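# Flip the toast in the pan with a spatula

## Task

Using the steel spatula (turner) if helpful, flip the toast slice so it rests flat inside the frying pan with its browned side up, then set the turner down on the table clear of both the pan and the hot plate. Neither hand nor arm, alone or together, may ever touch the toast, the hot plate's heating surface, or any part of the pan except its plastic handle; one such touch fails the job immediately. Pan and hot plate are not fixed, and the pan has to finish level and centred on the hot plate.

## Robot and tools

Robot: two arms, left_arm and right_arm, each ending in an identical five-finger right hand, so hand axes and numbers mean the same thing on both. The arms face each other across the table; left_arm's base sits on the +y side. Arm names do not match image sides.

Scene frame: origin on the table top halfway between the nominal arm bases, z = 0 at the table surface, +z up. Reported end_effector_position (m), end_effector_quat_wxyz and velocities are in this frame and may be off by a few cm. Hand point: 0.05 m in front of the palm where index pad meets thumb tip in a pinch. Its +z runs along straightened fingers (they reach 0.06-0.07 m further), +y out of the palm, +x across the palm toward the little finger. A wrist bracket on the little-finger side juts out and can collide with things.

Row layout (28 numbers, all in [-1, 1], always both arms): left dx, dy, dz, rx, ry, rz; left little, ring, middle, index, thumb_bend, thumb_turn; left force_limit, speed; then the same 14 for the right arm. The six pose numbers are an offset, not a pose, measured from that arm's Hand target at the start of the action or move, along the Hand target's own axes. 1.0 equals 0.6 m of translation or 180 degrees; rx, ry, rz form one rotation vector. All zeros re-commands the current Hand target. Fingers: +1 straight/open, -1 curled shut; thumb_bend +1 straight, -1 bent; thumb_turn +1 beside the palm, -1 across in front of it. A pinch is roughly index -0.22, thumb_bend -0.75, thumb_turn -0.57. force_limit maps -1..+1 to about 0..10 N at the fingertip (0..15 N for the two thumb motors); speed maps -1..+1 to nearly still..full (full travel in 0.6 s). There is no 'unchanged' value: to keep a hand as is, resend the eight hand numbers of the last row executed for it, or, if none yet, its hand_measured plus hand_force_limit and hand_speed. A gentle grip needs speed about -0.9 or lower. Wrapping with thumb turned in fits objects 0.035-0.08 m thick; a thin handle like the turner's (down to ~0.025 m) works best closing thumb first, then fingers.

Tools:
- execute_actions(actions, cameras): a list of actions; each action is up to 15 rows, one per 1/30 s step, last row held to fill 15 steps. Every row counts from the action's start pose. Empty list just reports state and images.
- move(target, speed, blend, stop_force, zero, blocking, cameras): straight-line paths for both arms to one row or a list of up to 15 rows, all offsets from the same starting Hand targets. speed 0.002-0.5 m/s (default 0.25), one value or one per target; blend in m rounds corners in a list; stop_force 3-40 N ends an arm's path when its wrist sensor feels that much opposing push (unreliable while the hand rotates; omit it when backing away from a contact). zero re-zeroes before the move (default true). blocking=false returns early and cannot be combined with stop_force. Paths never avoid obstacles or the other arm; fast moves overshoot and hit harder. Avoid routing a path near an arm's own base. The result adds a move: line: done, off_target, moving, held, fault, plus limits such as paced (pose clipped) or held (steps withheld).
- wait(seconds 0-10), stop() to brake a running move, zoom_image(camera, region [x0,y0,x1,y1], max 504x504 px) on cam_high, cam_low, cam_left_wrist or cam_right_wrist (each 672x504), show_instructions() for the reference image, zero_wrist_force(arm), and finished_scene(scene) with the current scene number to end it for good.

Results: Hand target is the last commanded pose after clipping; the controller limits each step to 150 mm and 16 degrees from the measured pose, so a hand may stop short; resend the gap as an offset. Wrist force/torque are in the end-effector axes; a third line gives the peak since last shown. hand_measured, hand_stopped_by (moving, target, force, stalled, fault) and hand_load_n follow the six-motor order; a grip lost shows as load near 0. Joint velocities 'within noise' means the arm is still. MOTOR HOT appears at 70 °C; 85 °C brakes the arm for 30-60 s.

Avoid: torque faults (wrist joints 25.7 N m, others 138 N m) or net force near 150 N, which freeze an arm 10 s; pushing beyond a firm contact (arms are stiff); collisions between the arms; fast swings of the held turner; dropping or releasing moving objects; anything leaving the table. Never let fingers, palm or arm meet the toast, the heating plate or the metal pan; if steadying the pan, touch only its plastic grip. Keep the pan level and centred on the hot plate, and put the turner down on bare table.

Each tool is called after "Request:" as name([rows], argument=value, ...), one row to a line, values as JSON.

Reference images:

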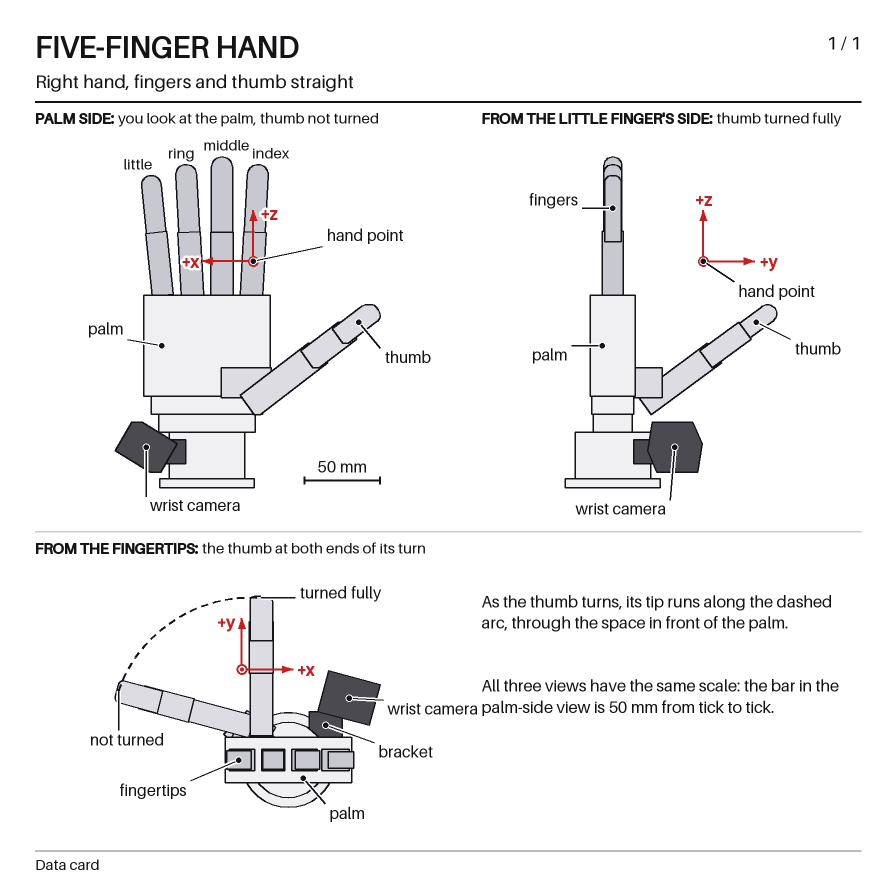

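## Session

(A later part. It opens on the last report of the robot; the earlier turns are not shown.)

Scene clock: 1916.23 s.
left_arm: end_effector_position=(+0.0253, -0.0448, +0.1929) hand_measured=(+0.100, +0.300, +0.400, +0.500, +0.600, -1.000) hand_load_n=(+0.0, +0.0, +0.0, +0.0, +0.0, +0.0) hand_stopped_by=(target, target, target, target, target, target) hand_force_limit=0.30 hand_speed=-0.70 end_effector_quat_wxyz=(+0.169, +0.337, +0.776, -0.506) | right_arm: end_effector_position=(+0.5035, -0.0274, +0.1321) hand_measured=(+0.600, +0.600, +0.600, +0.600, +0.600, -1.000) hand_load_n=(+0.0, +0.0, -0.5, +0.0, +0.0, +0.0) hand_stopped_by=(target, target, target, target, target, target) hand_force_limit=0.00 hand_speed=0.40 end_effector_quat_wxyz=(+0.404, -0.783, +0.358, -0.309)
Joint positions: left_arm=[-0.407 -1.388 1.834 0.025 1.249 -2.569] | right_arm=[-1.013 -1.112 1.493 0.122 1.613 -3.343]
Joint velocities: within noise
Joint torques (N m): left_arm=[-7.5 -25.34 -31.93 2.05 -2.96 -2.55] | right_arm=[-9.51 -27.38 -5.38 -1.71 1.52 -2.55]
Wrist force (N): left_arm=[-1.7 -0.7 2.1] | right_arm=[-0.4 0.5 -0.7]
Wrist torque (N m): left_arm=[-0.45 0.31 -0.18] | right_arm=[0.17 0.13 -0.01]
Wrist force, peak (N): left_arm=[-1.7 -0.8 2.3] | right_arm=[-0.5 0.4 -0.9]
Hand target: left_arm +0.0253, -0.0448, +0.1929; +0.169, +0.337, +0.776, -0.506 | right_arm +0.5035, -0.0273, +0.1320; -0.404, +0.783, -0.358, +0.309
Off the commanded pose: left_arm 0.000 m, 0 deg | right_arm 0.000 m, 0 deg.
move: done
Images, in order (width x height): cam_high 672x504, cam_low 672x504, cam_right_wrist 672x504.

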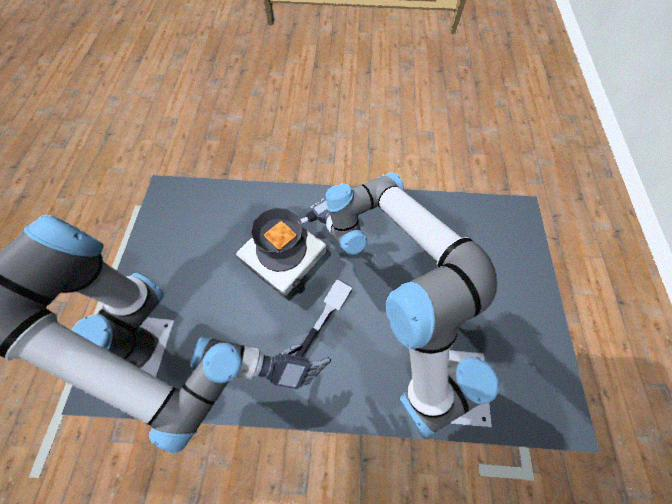

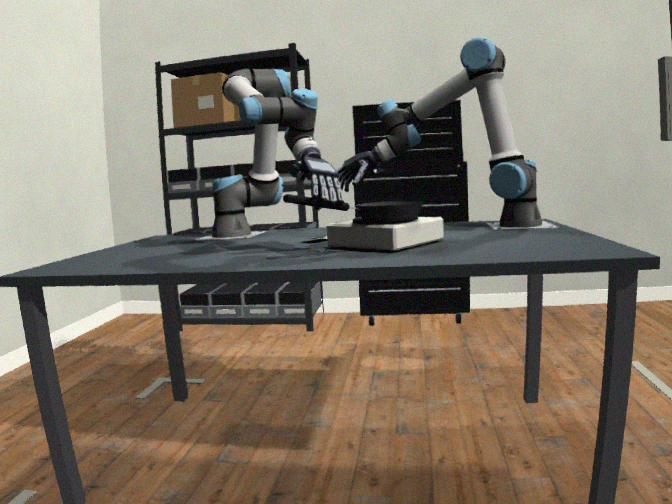

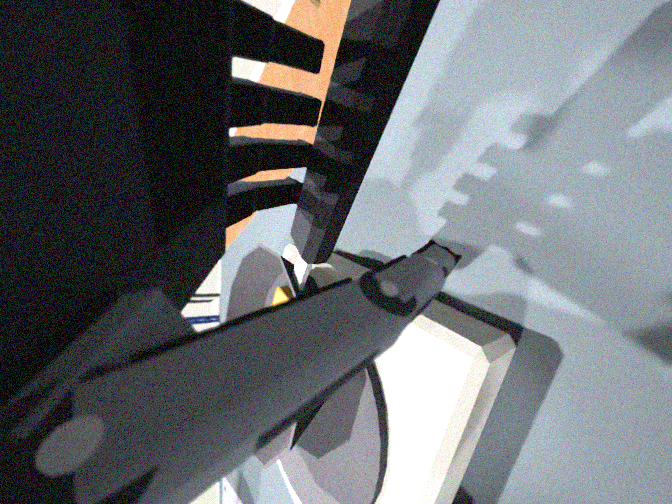

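Request:
move(target=[0,0,0,0,0,0,0.1,0.3,0.4,0.5,0.6,-1,0.3,-0.7, -0.013,0.0569,0.0322,0,0,0,0.6,0.6,0.6,0.6,0.6,-1,0,0.4], speed=0.02, stop_force=3, cameras=["cam_high","cam_low","cam_right_wrist"])

Request:
zoom_image(camera="cam_low", region=[270, 110, 450, 260])

Scene clock: 1923.30 s.
left_arm: end_effector_position=(+0.0253, -0.0448, +0.1929) hand_measured=(+0.100, +0.300, +0.400, +0.500, +0.600, -1.000) hand_load_n=(+0.0, +0.0, +0.0, +0.0, +0.0, +0.0) hand_stopped_by=(target, target, target, target, target, target) hand_force_limit=0.30 hand_speed=-0.70 end_effector_quat_wxyz=(+0.169, +0.337, +0.776, -0.506) | right_arm: end_effector_position=(+0.5035, -0.0273, +0.1009) hand_measured=(+0.600, +0.600, +0.600, +0.600, +0.600, -1.000) hand_load_n=(+0.0, +0.0, +0.0, +0.0, +0.0, +0.0) hand_stopped_by=(target, target, target, target, target, target) hand_force_limit=0.00 hand_speed=0.40 end_effector_quat_wxyz=(+0.404, -0.783, +0.358, -0.309)
Joint positions: left_arm=[-0.407 -1.388 1.834 0.025 1.249 -2.569] | right_arm=[-1.013 -1.082 1.534 0.051 1.613 -3.343]
Joint velocities: within noise
Joint torques (N m): left_arm=[-6.43 -22.16 -30.43 2.18 -2.83 -2.59] | right_arm=[7.36 -55.34 -33.18 1.25 1.54 1.68]
Wrist force (N): left_arm=[-1.7 -0.9 2.0] | right_arm=[-0.3 0.3 -0.7]
Wrist torque (N m): left_arm=[-0.49 0.32 -0.18] | right_arm=[0.14 0.10 -0.02]
Wrist force, peak (N): left_arm=[-1.8 -0.7 2.3] | right_arm=[0.3 -2.9 -0.6]
Hand target: left_arm +0.0253, -0.0448, +0.1929; +0.169, +0.337, +0.776, -0.506 | right_arm +0.5035, -0.0273, +0.1009; -0.404, +0.783, -0.358, +0.309 (not the last commanded pose)
Off the commanded pose: left_arm 0.000 m, 0 deg | right_arm 0.009 m, 0 deg.
move: contact (right_arm)
Images, in order (width x height): cam_high 672x504, cam_low 672x504, cam_right_wrist 672x504.

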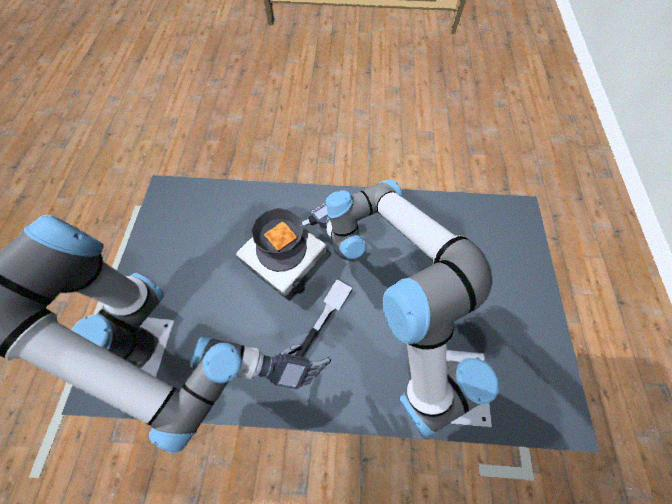

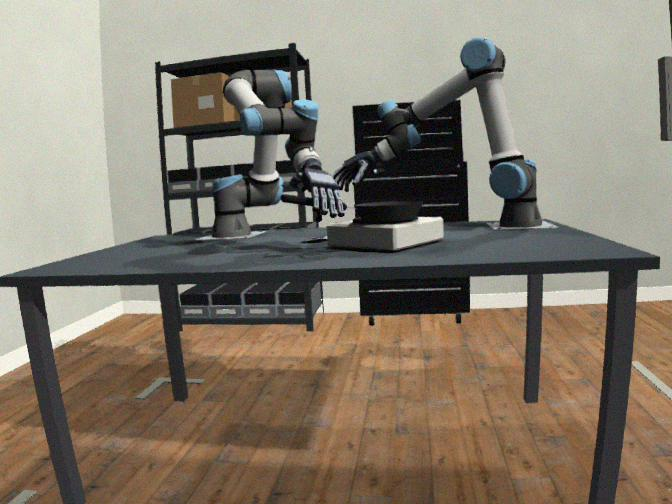

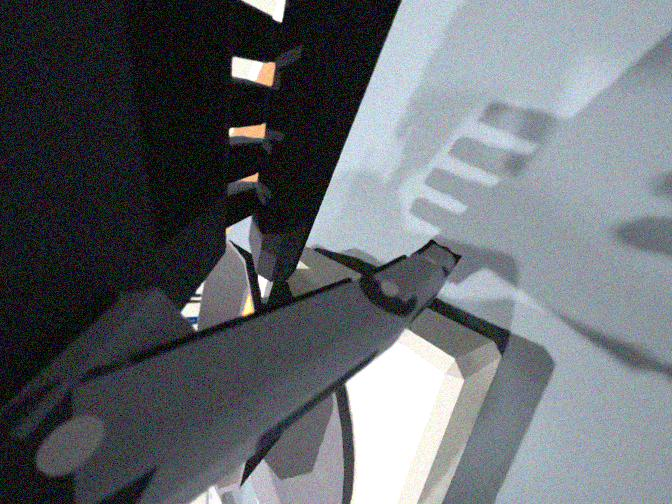

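Scaled by 2.800.

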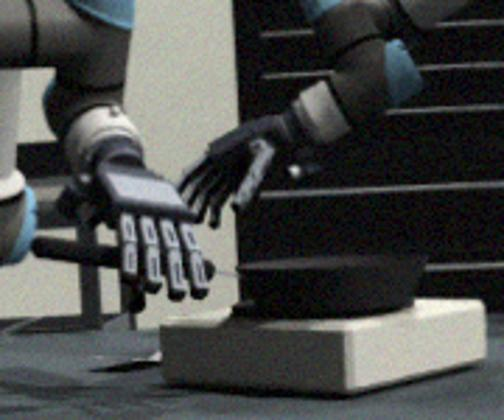

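Request:
move(target=[0,0,0,0,0,0,0.1,0.3,0.4,0.5,0.6,-1,0.3,-0.7, 0,0,0,0,0,0,-0.9,-0.9,-0.9,-0.9,0.6,-1,-0.5,-0.6], cameras=["cam_high","cam_low","cam_right_wrist"])

Request:
zoom_image(camera="cam_low", region=[270, 110, 450, 260])

Request:
zoom_image(camera="cam_high", region=[200, 150, 450, 350])

Scene clock: 1929.10 s.
left_arm: end_effector_position=(+0.0253, -0.0448, +0.1929) hand_measured=(+0.100, +0.300, +0.400, +0.500, +0.600, -1.000) hand_load_n=(+0.0, +0.0, +0.0, +0.0, +0.0, +0.0) hand_stopped_by=(target, target, target, target, target, target) hand_force_limit=0.30 hand_speed=-0.70 end_effector_quat_wxyz=(+0.169, +0.337, +0.776, -0.506) | right_arm: end_effector_position=(+0.5035, -0.0273, +0.1009) hand_measured=(-0.798, -0.664, -0.574, -0.442, +0.600, -1.000) hand_load_n=(+3.0, +0.0, +0.0, +0.0, +1.0, +2.0) hand_stopped_by=(force, force, force, force, target, target) hand_force_limit=-0.50 hand_speed=-0.60 end_effector_quat_wxyz=(+0.404, -0.783, +0.358, -0.309)
Joint positions: left_arm=[-0.407 -1.388 1.834 0.025 1.249 -2.569] | right_arm=[-1.013 -1.082 1.534 0.051 1.613 -3.343]
Joint velocities: within noise
Joint torques (N m): left_arm=[-6.41 -21.92 -30.53 1.74 -2.98 -2.36] | right_arm=[1.59 -36.4 -25.92 0.32 1.42 1.08]
Wrist force (N): left_arm=[-1.6 -0.8 1.9] | right_arm=[-1.0 2.0 0.1]
Wrist torque (N m): left_arm=[-0.47 0.30 -0.17] | right_arm=[0.20 0.06 0.01]
Wrist force, peak (N): left_arm=[-1.9 -0.5 2.3] | right_arm=[-0.2 -2.7 -0.4]
Hand target: left_arm +0.0253, -0.0448, +0.1929; +0.169, +0.337, +0.776, -0.506 | right_arm +0.5035, -0.0273, +0.1009; -0.404, +0.783, -0.358, +0.309
Off the commanded pose: left_arm 0.000 m, 0 deg | right_arm 0.000 m, 0 deg.
move: done
Images, in order (width x height): cam_high 672x504, cam_low 672x504, cam_right_wrist 672x504.

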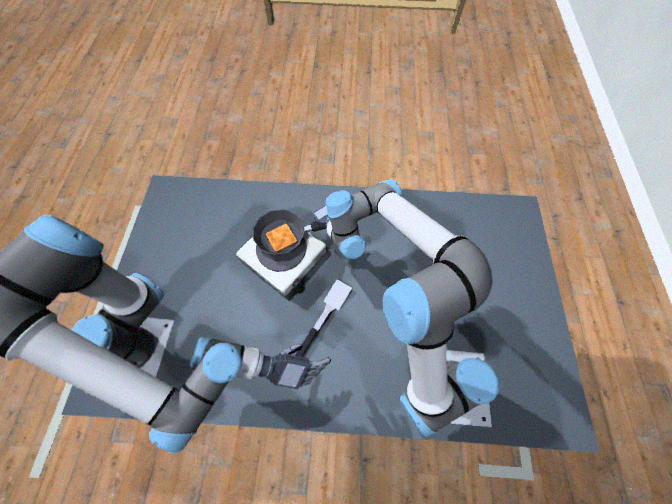

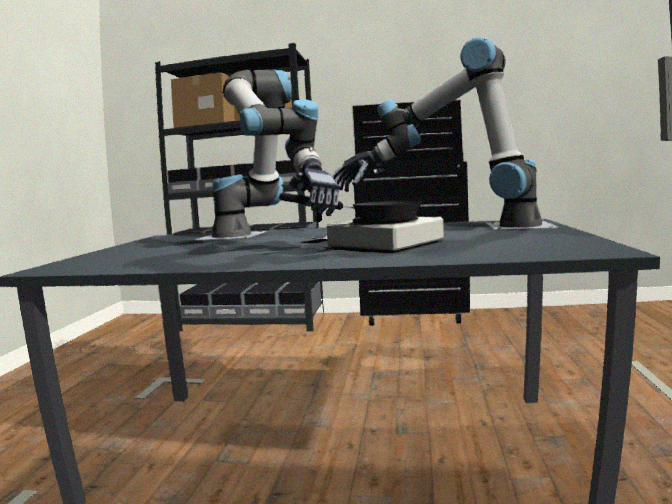

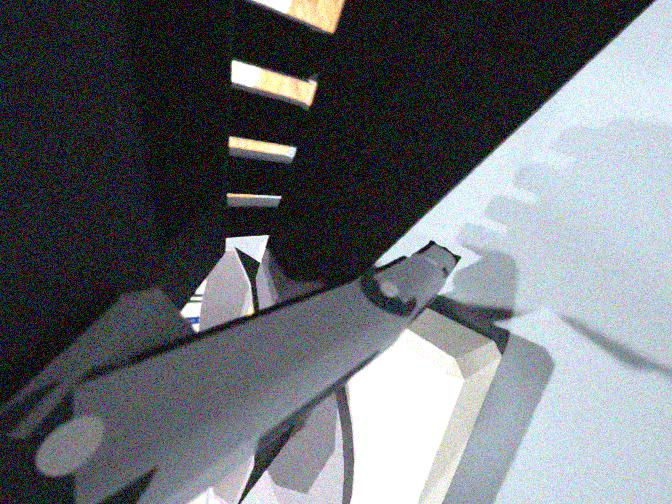

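Scaled by 2.800.

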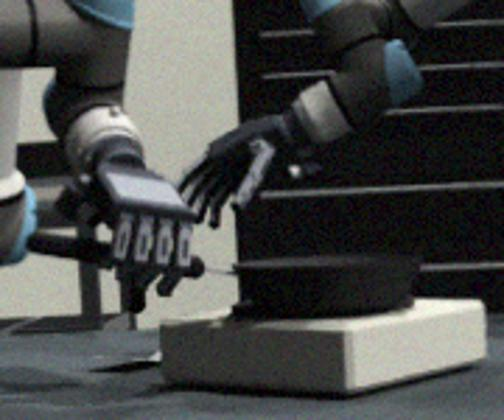

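Scaled by 2.016.

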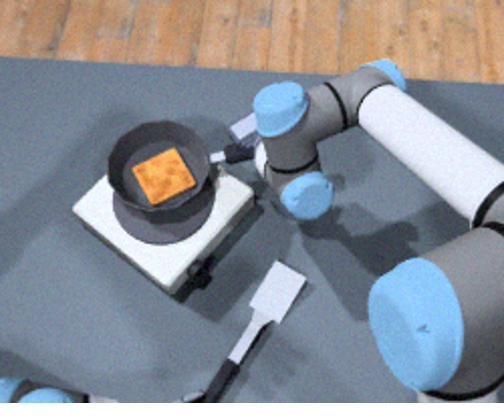

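Request:
move(target=[0,0,0,0,0,0,0.1,0.3,0.4,0.5,0.6,-1,0.3,-0.7, 0,0,0,0,0,0,-0.9,-0.9,-0.9,-0.9,-0.6,-1,-0.3,-0.6], cameras=["cam_right_wrist"])

Request:
move(target=[0,0,0,0,0,0,0.1,0.3,0.4,0.5,0.6,-1,0.3,-0.7, -0.0116,0.0139,-0.0292,0,0,0,-0.9,-0.9,-0.9,-0.9,-0.6,-1,-0.3,-0.6], speed=0.04, cameras=["cam_high","cam_low","cam_right_wrist"])

Request:
zoom_image(camera="cam_high", region=[200, 150, 450, 350])

Scene clock: 1936.80 s.
left_arm: end_effector_position=(+0.0253, -0.0448, +0.1929) hand_measured=(+0.100, +0.300, +0.400, +0.500, +0.600, -1.000) hand_load_n=(+0.0, -0.5, +0.0, +0.0, +0.0, +0.0) hand_stopped_by=(target, target, target, target, target, target) hand_force_limit=0.30 hand_speed=-0.70 end_effector_quat_wxyz=(+0.169, +0.337, +0.776, -0.506) | right_arm: end_effector_position=(+0.5035, -0.0273, +0.1009) hand_measured=(-0.798, -0.664, -0.574, -0.442, +0.034, -1.000) hand_load_n=(+3.0, +0.0, +0.5, +0.0, +6.0, +2.5) hand_stopped_by=(force, force, force, force, force, target) hand_force_limit=-0.30 hand_speed=-0.60 end_effector_quat_wxyz=(+0.404, -0.783, +0.358, -0.309)
Joint positions: left_arm=[-0.407 -1.388 1.834 0.025 1.249 -2.569] | right_arm=[-1.013 -1.082 1.534 0.051 1.613 -3.343]
Joint velocities: within noise
Joint torques (N m): left_arm=[-6.89 -23.23 -30.45 2.06 -3.06 -2.28] | right_arm=[-3.18 -30.35 -19.39 -0.71 1.41 0.62]
Wrist force (N): left_arm=[-1.4 -0.8 2.1] | right_arm=[-0.1 2.1 -0.4]
Wrist torque (N m): left_arm=[-0.48 0.27 -0.16] | right_arm=[0.21 0.03 0.01]
Wrist force, peak (N): left_arm=[-2.0 -0.8 2.1] | right_arm=[0.3 2.4 -0.6]
Hand target: left_arm +0.0253, -0.0448, +0.1929; +0.169, +0.337, +0.776, -0.506 | right_arm +0.5035, -0.0273, +0.1009; -0.404, +0.783, -0.358, +0.309
Off the commanded pose: left_arm 0.000 m, 0 deg | right_arm 0.000 m, 0 deg.
move: done
Images, in order (width x height): cam_right_wrist 672x504.

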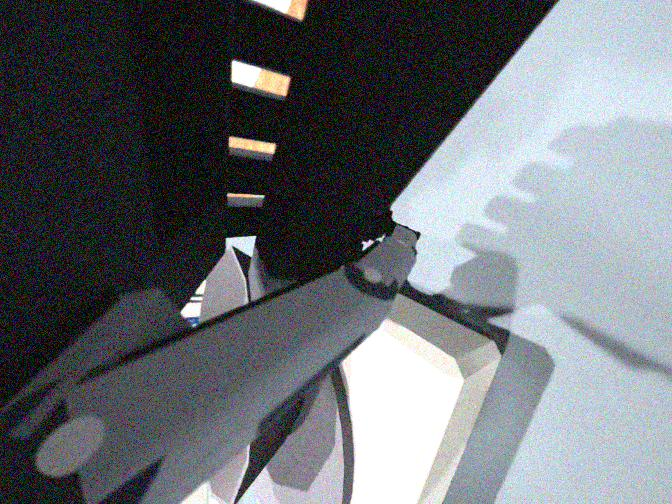

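Scene clock: 1937.73 s.
left_arm: end_effector_position=(+0.0253, -0.0448, +0.1929) hand_measured=(+0.100, +0.300, +0.400, +0.500, +0.600, -1.000) hand_load_n=(+0.0, +0.0, +0.0, +0.0, +0.0, +0.0) hand_stopped_by=(target, target, target, target, target, target) hand_force_limit=0.30 hand_speed=-0.70 end_effector_quat_wxyz=(+0.169, +0.337, +0.776, -0.506) | right_arm: end_effector_position=(+0.4836, -0.0324, +0.1009) hand_measured=(-0.798, -0.664, -0.574, -0.442, +0.034, -1.000) hand_load_n=(+0.5, +0.0, +1.0, +3.0, +6.0, +3.5) hand_stopped_by=(force, force, force, force, force, target) hand_force_limit=-0.30 hand_speed=-0.60 end_effector_quat_wxyz=(+0.404, -0.783, +0.358, -0.309)
Joint positions: left_arm=[-0.407 -1.388 1.834 0.025 1.249 -2.569] | right_arm=[-1.001 -1.12 1.593 0.03 1.623 -3.337]
Joint velocities: within noise
Joint torques (N m): left_arm=[-6.51 -24.17 -29.72 2.12 -2.95 -2.27] | right_arm=[10.04 -55.26 -7.23 -2.01 1.85 2.21]
Wrist force (N): left_arm=[-1.7 -0.6 2.1] | right_arm=[-0.8 1.7 1.3]
Wrist torque (N m): left_arm=[-0.45 0.31 -0.17] | right_arm=[0.13 0.32 0.05]
Wrist force, peak (N): left_arm=[-1.8 -0.8 2.1] | right_arm=[-1.0 2.0 1.5]
Hand target: left_arm +0.0253, -0.0448, +0.1929; +0.169, +0.337, +0.776, -0.506 | right_arm +0.4835, -0.0324, +0.1009; -0.404, +0.783, -0.358, +0.309
Off the commanded pose: left_arm 0.000 m, 0 deg | right_arm 0.000 m, 0 deg.
move: done
Images, in order (width x height): cam_high 672x504, cam_low 672x504, cam_right_wrist 672x504.

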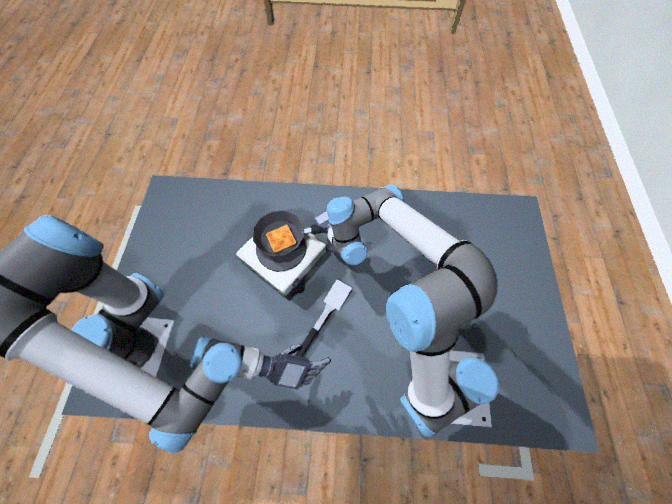

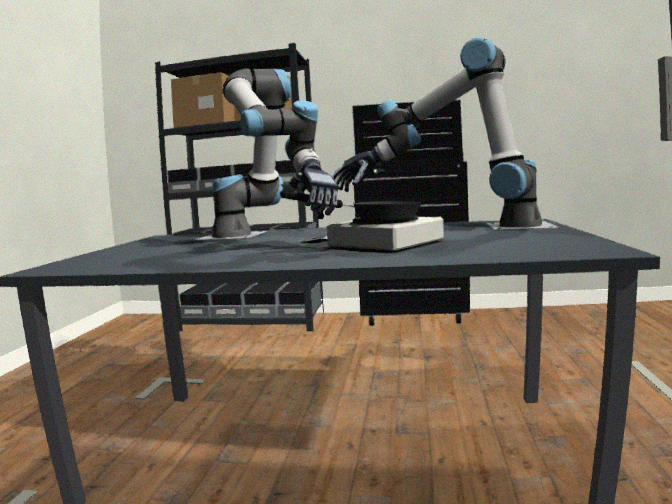

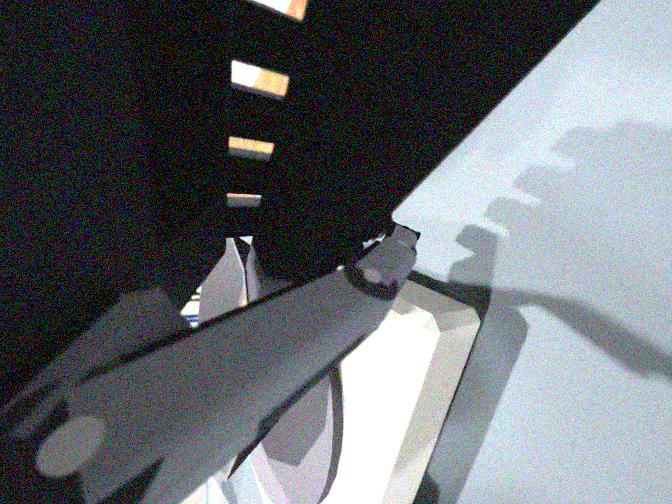

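Scaled by 2.016.

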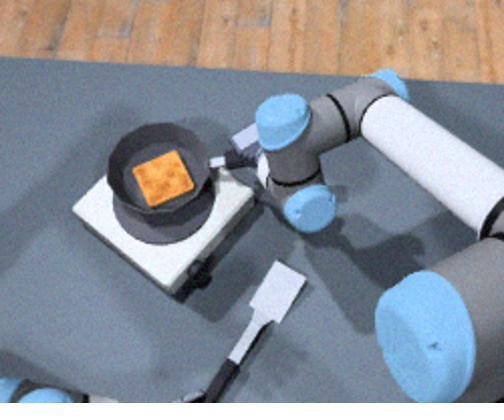

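Request:
move(target=[0,0,0,0,0,0,0.1,0.3,0.4,0.5,0.6,-1,0.3,-0.7, -0.0116,0.0139,-0.0292,0,0,0,-0.9,-0.9,-0.9,-0.9,-0.6,-1,-0.3,-0.6], speed=0.04, cameras=["cam_high","cam_low","cam_right_wrist"])

Request:
zoom_image(camera="cam_high", region=[200, 150, 450, 350])

Scene clock: 1942.27 s.
left_arm: end_effector_position=(+0.0253, -0.0448, +0.1929) hand_measured=(+0.100, +0.300, +0.400, +0.500, +0.600, -1.000) hand_load_n=(+0.0, +0.0, -0.5, +0.0, +0.0, -0.5) hand_stopped_by=(target, target, target, target, target, target) hand_force_limit=0.30 hand_speed=-0.70 end_effector_quat_wxyz=(+0.169, +0.337, +0.776, -0.506) | right_arm: end_effector_position=(+0.4636, -0.0374, +0.1008) hand_measured=(-0.798, -0.664, -0.574, -0.442, +0.034, -1.000) hand_load_n=(+0.0, +0.0, +0.5, +3.0, +6.0, +3.5) hand_stopped_by=(force, force, force, force, force, target) hand_force_limit=-0.30 hand_speed=-0.60 end_effector_quat_wxyz=(+0.404, -0.783, +0.358, -0.309)
Joint positions: left_arm=[-0.407 -1.388 1.834 0.025 1.249 -2.569] | right_arm=[-0.988 -1.157 1.65 0.012 1.635 -3.331]
Joint velocities: within noise
Joint torques (N m): left_arm=[-6.16 -23.48 -29.71 1.68 -3.17 -2.18] | right_arm=[10.81 -53.05 -5.2 -1.66 1.66 2.25]
Wrist force (N): left_arm=[-1.6 -0.7 1.8] | right_arm=[-0.5 1.9 1.4]
Wrist torque (N m): left_arm=[-0.45 0.30 -0.17] | right_arm=[0.17 0.34 0.08]
Wrist force, peak (N): left_arm=[-1.9 -0.8 2.3] | right_arm=[-0.9 2.1 1.6]
Hand target: left_arm +0.0253, -0.0448, +0.1929; +0.169, +0.337, +0.776, -0.506 | right_arm +0.4635, -0.0374, +0.1008; -0.404, +0.783, -0.358, +0.309
Off the commanded pose: left_arm 0.000 m, 0 deg | right_arm 0.000 m, 0 deg.
move: done
Images, in order (width x height): cam_high 672x504, cam_low 672x504, cam_right_wrist 672x504.

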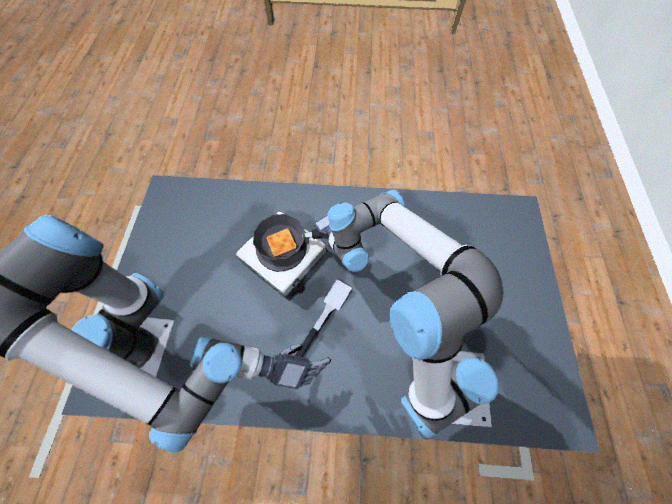

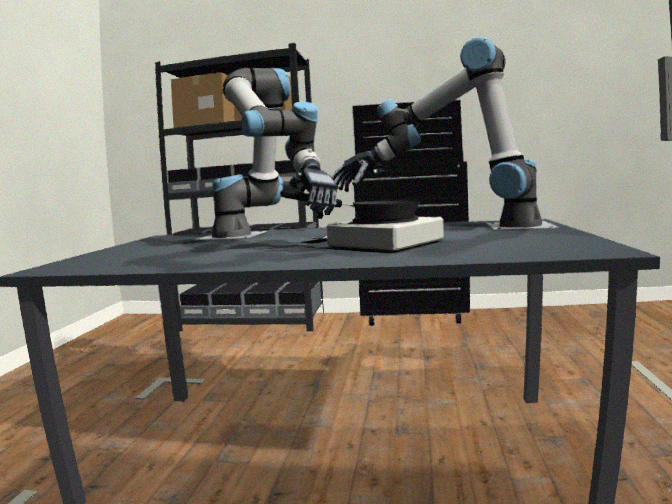

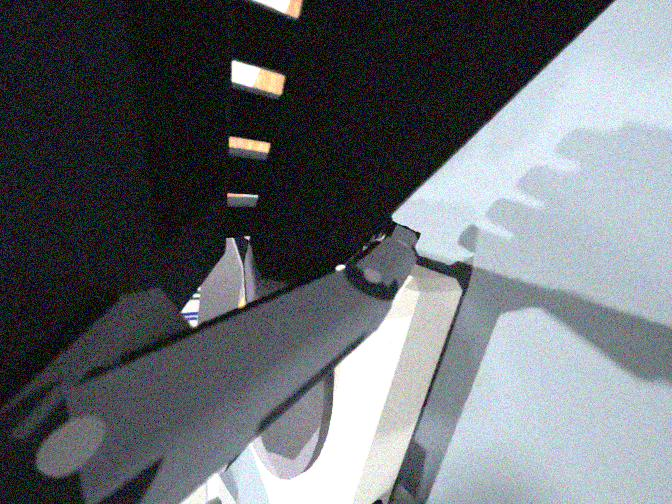

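Scaled by 2.016.

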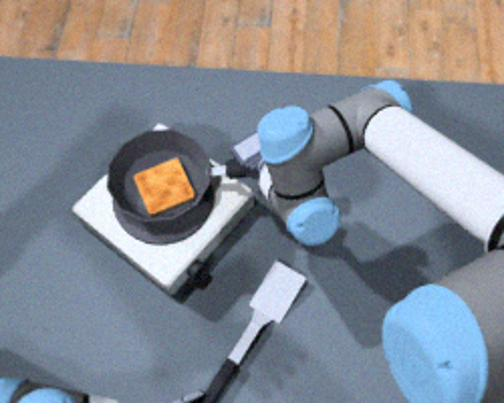

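Request:
move(target=[0,0,0,0,0,0,0.1,0.3,0.4,0.5,0.6,-1,0.3,-0.7, -0.0148,0.0143,-0.0312,0,0,0,-0.9,-0.9,-0.9,-0.9,-0.6,-1,-0.3,-0.6], speed=0.04, cameras=["cam_high","cam_low","cam_right_wrist"])

Request:
zoom_image(camera="cam_high", region=[220, 190, 340, 310])

Request:
zoom_image(camera="cam_low", region=[300, 170, 460, 270])

Scene clock: 1948.77 s.
left_arm: end_effector_position=(+0.0253, -0.0448, +0.1929) hand_measured=(+0.100, +0.300, +0.400, +0.500, +0.600, -1.000) hand_load_n=(+0.0, +0.0, +0.0, +0.0, +0.0, +0.0) hand_stopped_by=(target, target, target, target, target, target) hand_force_limit=0.30 hand_speed=-0.70 end_effector_quat_wxyz=(+0.169, +0.337, +0.776, -0.506) | right_arm: end_effector_position=(+0.4416, -0.0415, +0.1008) hand_measured=(-0.798, -0.664, -0.574, -0.442, +0.034, -1.000) hand_load_n=(+0.0, +0.0, +0.5, +3.0, +6.0, +3.5) hand_stopped_by=(force, force, force, force, force, target) hand_force_limit=-0.30 hand_speed=-0.60 end_effector_quat_wxyz=(+0.404, -0.783, +0.358, -0.309)
Joint positions: left_arm=[-0.407 -1.388 1.834 0.025 1.249 -2.569] | right_arm=[-0.969 -1.195 1.705 -0.006 1.651 -3.322]
Joint velocities: within noise
Joint torques (N m): left_arm=[-4.79 -23.43 -30.88 1.82 -2.98 -1.91] | right_arm=[10.63 -52.27 -4.94 -1.65 1.62 2.13]
Wrist force (N): left_arm=[-1.7 -0.9 1.9] | right_arm=[-0.1 1.7 1.7]
Wrist torque (N m): left_arm=[-0.48 0.32 -0.18] | right_arm=[0.11 0.30 0.09]
Wrist force, peak (N): left_arm=[-2.0 -0.7 2.2] | right_arm=[-0.4 2.0 1.8]
Hand target: left_arm +0.0253, -0.0448, +0.1929; +0.169, +0.337, +0.776, -0.506 | right_arm +0.4415, -0.0415, +0.1008; -0.404, +0.783, -0.358, +0.309
Off the commanded pose: left_arm 0.000 m, 0 deg | right_arm 0.000 m, 0 deg.
move: done
Images, in order (width x height): cam_high 672x504, cam_low 672x504, cam_right_wrist 672x504.

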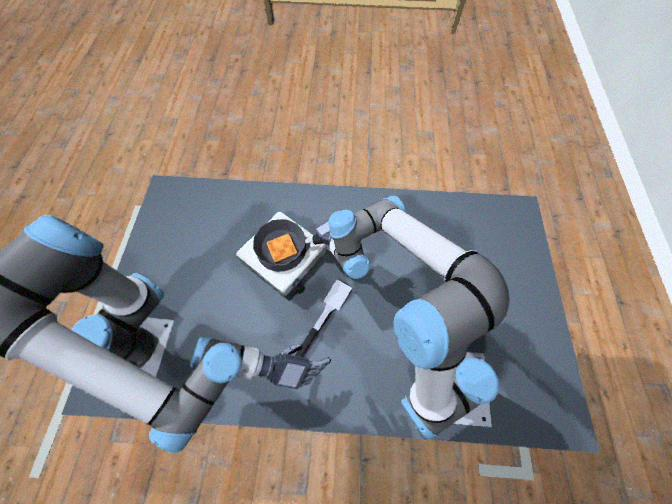

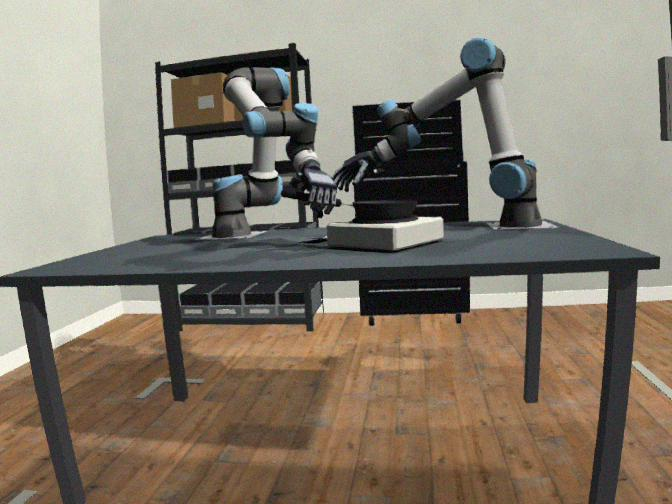

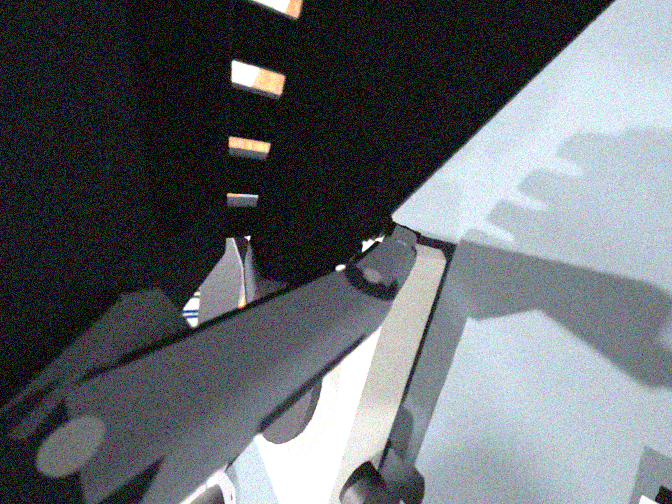

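Scaled by 4.200.

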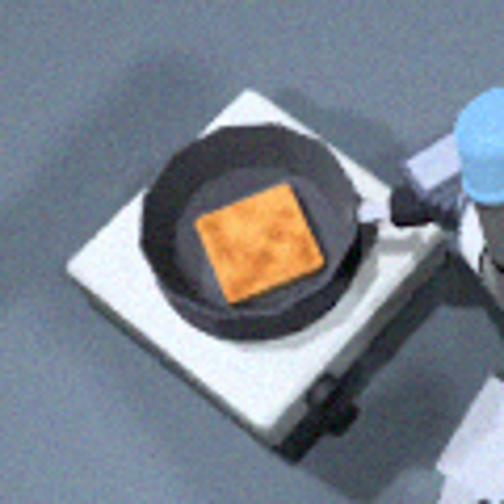

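Scaled by 3.150.

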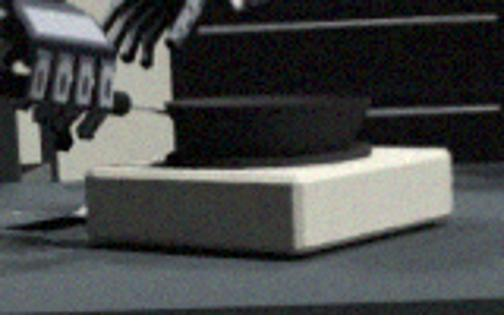

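Request:
move(target=[0,0,0,0,0,0,0.1,0.3,0.4,0.5,0.6,-1,0.3,-0.7, -0.0037,0.0021,-0.0052,0,0,0,-0.9,-0.9,-0.9,-0.9,-0.6,-1,-0.3,-0.6], speed=0.04, cameras=[])

Request:
move(target=[0,0,0,0,0,0,0.1,0.3,0.4,0.5,0.6,-1,0.3,-0.7, 0,0,0,0,0,0,-0.9,-0.9,-0.9,-0.9,0.8,-1,-0.3,-0.5], cameras=[])

Request:
move(target=[0,0,0,0,0,0,0.1,0.3,0.4,0.5,0.6,-1,0.3,-0.7, 0,0,0,0,0,0,0.6,0.6,0.6,0.6,0.8,-1,-0.3,-0.6], cameras=["cam_high","cam_low","cam_right_wrist"])

Request:
zoom_image(camera="cam_high", region=[220, 190, 340, 310])

Request:
zoom_image(camera="cam_low", region=[300, 170, 460, 270])

Scene clock: 1962.20 s.
left_arm: end_effector_position=(+0.0253, -0.0448, +0.1929) hand_measured=(+0.100, +0.300, +0.400, +0.500, +0.600, -1.000) hand_load_n=(+0.0, +0.0, +0.0, +0.0, +0.0, -0.5) hand_stopped_by=(target, target, target, target, target, target) hand_force_limit=0.30 hand_speed=-0.70 end_effector_quat_wxyz=(+0.169, +0.337, +0.776, -0.506) | right_arm: end_effector_position=(+0.4376, -0.0415, +0.1008) hand_measured=(-0.798, -0.664, -0.574, -0.442, +0.034, -1.000) hand_load_n=(+0.0, +0.5, +0.5, +3.0, +6.0, +3.5) hand_stopped_by=(force, force, force, force, force, target) hand_force_limit=-0.30 hand_speed=-0.60 end_effector_quat_wxyz=(+0.404, -0.783, +0.358, -0.309)
Joint positions: left_arm=[-0.407 -1.388 1.834 0.025 1.249 -2.569] | right_arm=[-0.965 -1.2 1.714 -0.008 1.655 -3.319]
Joint velocities: within noise
Joint torques (N m): left_arm=[-4.68 -22.02 -30.34 1.96 -3.08 -2.2] | right_arm=[12.17 -50.93 -5.37 -1.98 1.51 2.05]
Wrist force (N): left_arm=[-1.6 -0.7 2.0] | right_arm=[-0.1 1.9 1.3]
Wrist torque (N m): left_arm=[-0.46 0.30 -0.18] | right_arm=[0.16 0.33 0.09]
Wrist force, peak (N): left_arm=[-1.9 -0.8 2.2] | right_arm=[-0.2 2.1 1.7]
Hand target: left_arm +0.0253, -0.0448, +0.1929; +0.169, +0.337, +0.776, -0.506 | right_arm +0.4375, -0.0415, +0.1008; -0.404, +0.783, -0.358, +0.309
Off the commanded pose: left_arm 0.000 m, 0 deg | right_arm 0.000 m, 0 deg.
move: done
No camera images: "cameras" was empty.

Scene clock: 1963.93 s.
left_arm: end_effector_position=(+0.0253, -0.0448, +0.1929) hand_measured=(+0.100, +0.300, +0.400, +0.500, +0.600, -1.000) hand_load_n=(+0.0, +0.0, +0.0, +0.5, +0.0, +0.0) hand_stopped_by=(target, target, target, target, target, target) hand_force_limit=0.30 hand_speed=-0.70 end_effector_quat_wxyz=(+0.169, +0.337, +0.776, -0.506) | right_arm: end_effector_position=(+0.4375, -0.0415, +0.1008) hand_measured=(-0.798, -0.664, -0.574, -0.442, +0.800, -1.000) hand_load_n=(+0.0, +0.0, +0.0, +1.5, +0.0, +1.0) hand_stopped_by=(force, force, force, force, target, target) hand_force_limit=-0.30 hand_speed=-0.50 end_effector_quat_wxyz=(+0.404, -0.783, +0.358, -0.309)
Joint positions: left_arm=[-0.407 -1.388 1.834 0.025 1.249 -2.569] | right_arm=[-0.964 -1.2 1.714 -0.008 1.655 -3.319]
Joint velocities: within noise
Joint torques (N m): left_arm=[-6.48 -21.54 -29.63 1.79 -3.07 -2.08] | right_arm=[10 -51.1 -8.87 -2.01 1.82 2.26]
Wrist force (N): left_arm=[-1.9 -0.8 2.1] | right_arm=[-0.3 2.4 0.5]
Wrist torque (N m): left_arm=[-0.48 0.34 -0.18] | right_arm=[0.17 0.15 -0.01]
Wrist force, peak (N): left_arm=[-1.7 -1.0 2.2] | right_arm=[0.0 2.5 0.7]
Hand target: left_arm +0.0253, -0.0448, +0.1929; +0.169, +0.337, +0.776, -0.506 | right_arm +0.4375, -0.0415, +0.1008; -0.404, +0.783, -0.358, +0.309
Off the commanded pose: left_arm 0.000 m, 0 deg | right_arm 0.000 m, 0 deg.
move: done
No camera images: "cameras" was empty.

Scene clock: 1966.30 s.
left_arm: end_effector_position=(+0.0253, -0.0448, +0.1929) hand_measured=(+0.100, +0.300, +0.400, +0.500, +0.600, -1.000) hand_load_n=(+0.0, +0.0, +0.0, +0.0, +0.0, +0.0) hand_stopped_by=(target, target, target, target, target, target) hand_force_limit=0.30 hand_speed=-0.70 end_effector_quat_wxyz=(+0.169, +0.337, +0.776, -0.506) | right_arm: end_effector_position=(+0.4375, -0.0415, +0.1008) hand_measured=(+0.600, +0.600, +0.600, +0.600, +0.800, -1.000) hand_load_n=(+0.0, +0.0, +0.0, +0.0, +0.0, +0.5) hand_stopped_by=(target, target, target, target, target, target) hand_force_limit=-0.30 hand_speed=-0.60 end_effector_quat_wxyz=(+0.404, -0.783, +0.358, -0.309)
Joint positions: left_arm=[-0.407 -1.388 1.834 0.025 1.249 -2.569] | right_arm=[-0.964 -1.2 1.714 -0.008 1.655 -3.319]
Joint velocities: within noise
Joint torques (N m): left_arm=[-5.73 -22.94 -29.26 1.79 -3.1 -2.07] | right_arm=[7.14 -38.31 -12.92 0.23 0.12 1.51]
Wrist force (N): left_arm=[-1.5 -1.0 2.0] | right_arm=[-0.2 0.7 -0.8]
Wrist torque (N m): left_arm=[-0.50 0.29 -0.17] | right_arm=[0.15 0.09 -0.01]
Wrist force, peak (N): left_arm=[-2.0 -1.0 1.9] | right_arm=[0.1 2.6 0.5]
Hand target: left_arm +0.0253, -0.0448, +0.1929; +0.169, +0.337, +0.776, -0.506 | right_arm +0.4375, -0.0415, +0.1008; -0.404, +0.783, -0.358, +0.309
Off the commanded pose: left_arm 0.000 m, 0 deg | right_arm 0.000 m, 0 deg.
move: done
Images, in order (width x height): cam_high 672x504, cam_low 672x504, cam_right_wrist 672x504.

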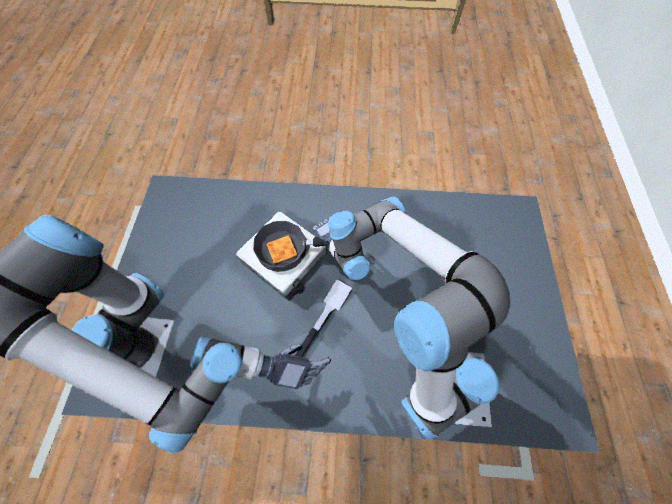

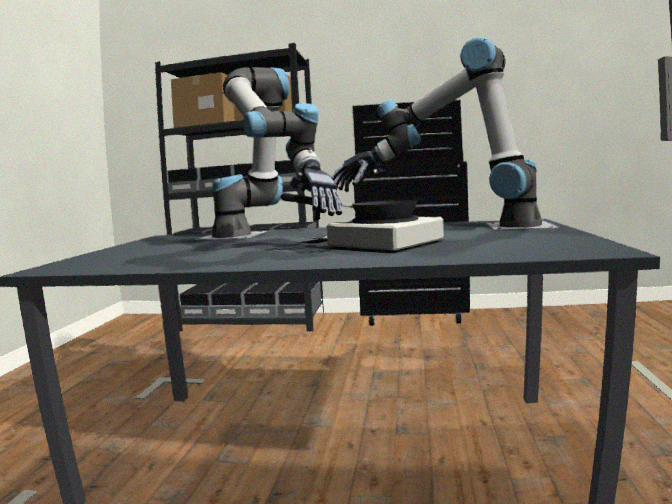

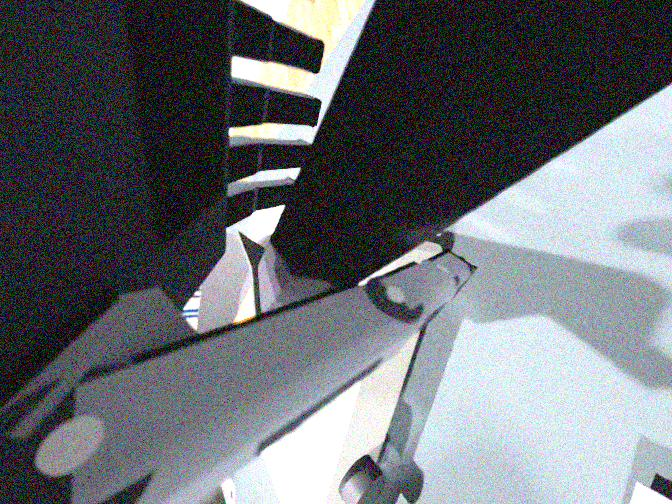

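Scaled by 4.200.

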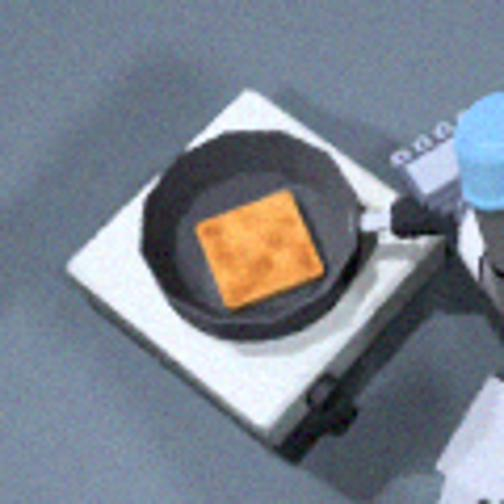

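Scaled by 3.150.

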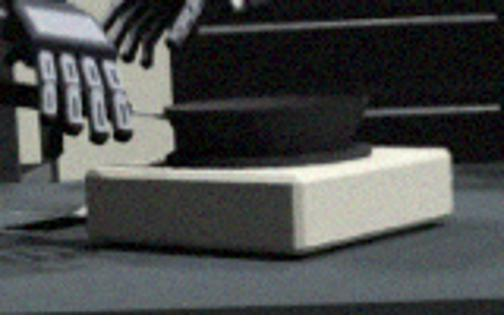

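Request:
move(target=[0,0,0,0,0,0,0.1,0.3,0.4,0.5,0.6,-1,0.3,-0.7, 0.015,-0.25,0.0,0,0,0,0.6,0.6,0.6,0.6,0.8,-1,-0.3,-0.6], speed=0.08)

Request:
zoom_image(camera="cam_high", region=[220, 190, 340, 310])

Request:
zoom_image(camera="cam_right_wrist", region=[200, 150, 672, 504])

Scene clock: 1995.40 s.
left_arm: end_effector_position=(+0.0253, -0.0448, +0.1929) hand_measured=(+0.100, +0.300, +0.400, +0.500, +0.600, -1.000) hand_load_n=(+0.0, +0.0, +0.0, +0.0, +0.0, +0.0) hand_stopped_by=(target, target, target, target, target, target) hand_force_limit=0.30 hand_speed=-0.70 end_effector_quat_wxyz=(+0.169, +0.337, +0.776, -0.506) | right_arm: end_effector_position=(+0.4890, +0.0137, +0.2307) hand_measured=(+0.600, +0.600, +0.600, +0.600, +0.800, -1.000) hand_load_n=(-0.5, +0.0, +0.0, +0.0, +0.0, +0.0) hand_stopped_by=(target, target, target, target, target, target) hand_force_limit=-0.30 hand_speed=-0.60 end_effector_quat_wxyz=(+0.404, -0.783, +0.358, -0.309)
Joint positions: left_arm=[-0.407 -1.388 1.834 0.025 1.249 -2.569] | right_arm=[-0.931 -1.121 1.247 0.38 1.685 -3.303]
Joint velocities: within noise
Joint torques (N m): left_arm=[-4.46 -22.45 -29.55 1.63 -3.1 -1.99] | right_arm=[10.4 -27.99 -35.92 1.5 2.1 2.25]
Wrist force (N): left_arm=[-1.5 -0.8 1.9] | right_arm=[0.0 0.3 -0.7]
Wrist torque (N m): left_arm=[-0.48 0.30 -0.17] | right_arm=[0.14 0.04 -0.02]
Wrist force, peak (N): left_arm=[-1.8 -0.8 2.3] | right_arm=[-0.6 1.3 -0.9]
Hand target: left_arm +0.0253, -0.0448, +0.1929; +0.169, +0.337, +0.776, -0.506 | right_arm +0.4890, +0.0137, +0.2307; -0.404, +0.783, -0.358, +0.309
Off the commanded pose: left_arm 0.000 m, 0 deg | right_arm 0.000 m, 0 deg.
move: done

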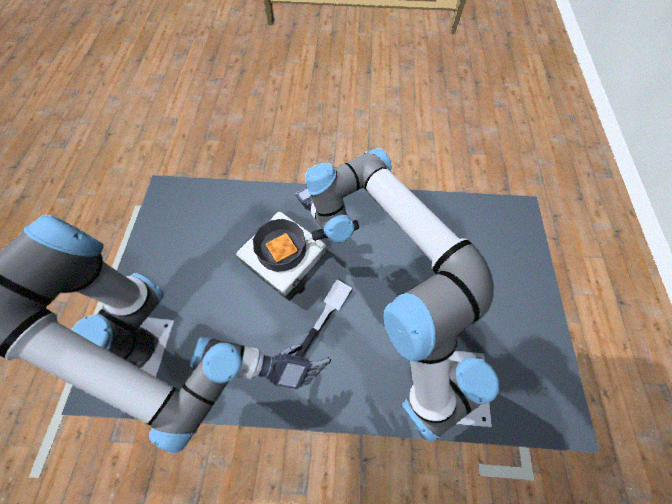

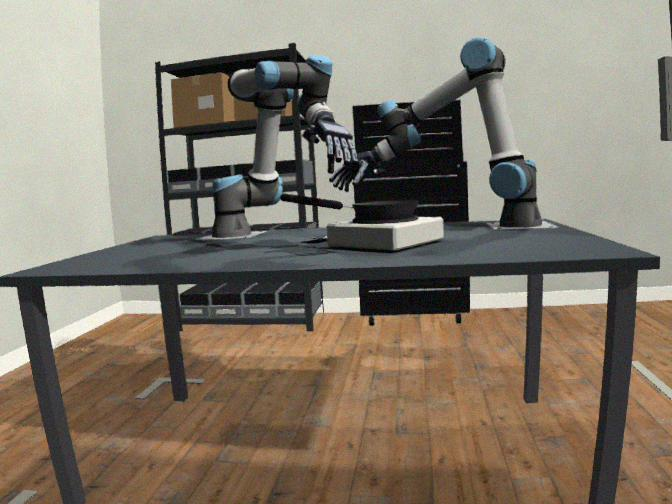

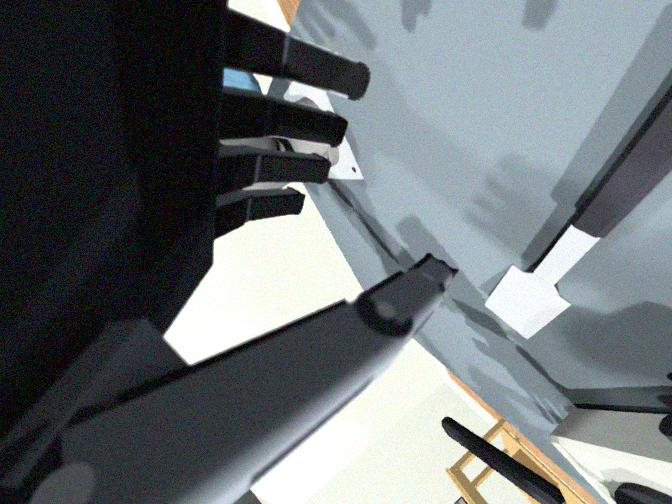

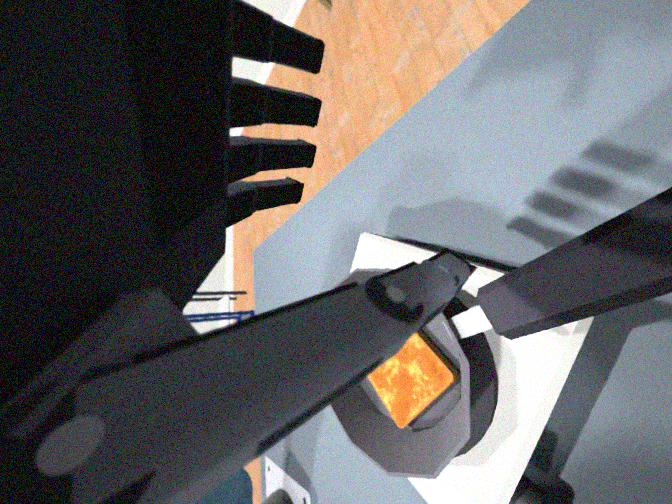

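Scaled by 4.200.

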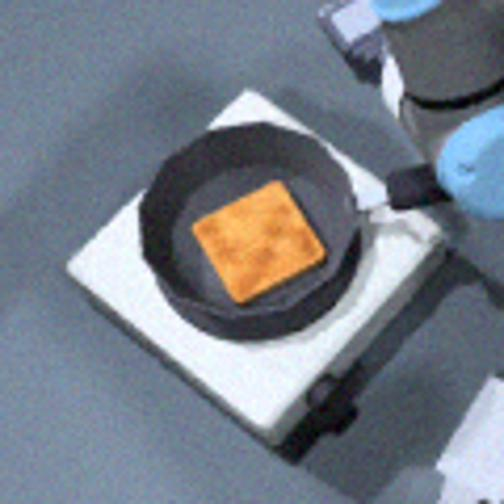

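Scaled by 1.068.

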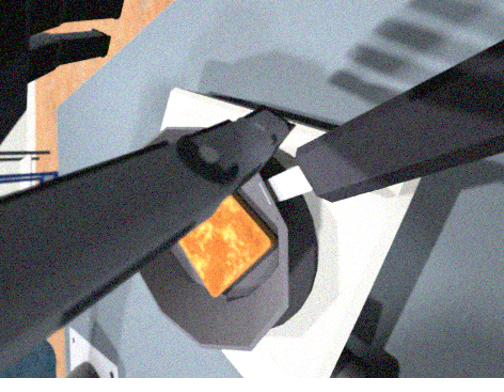

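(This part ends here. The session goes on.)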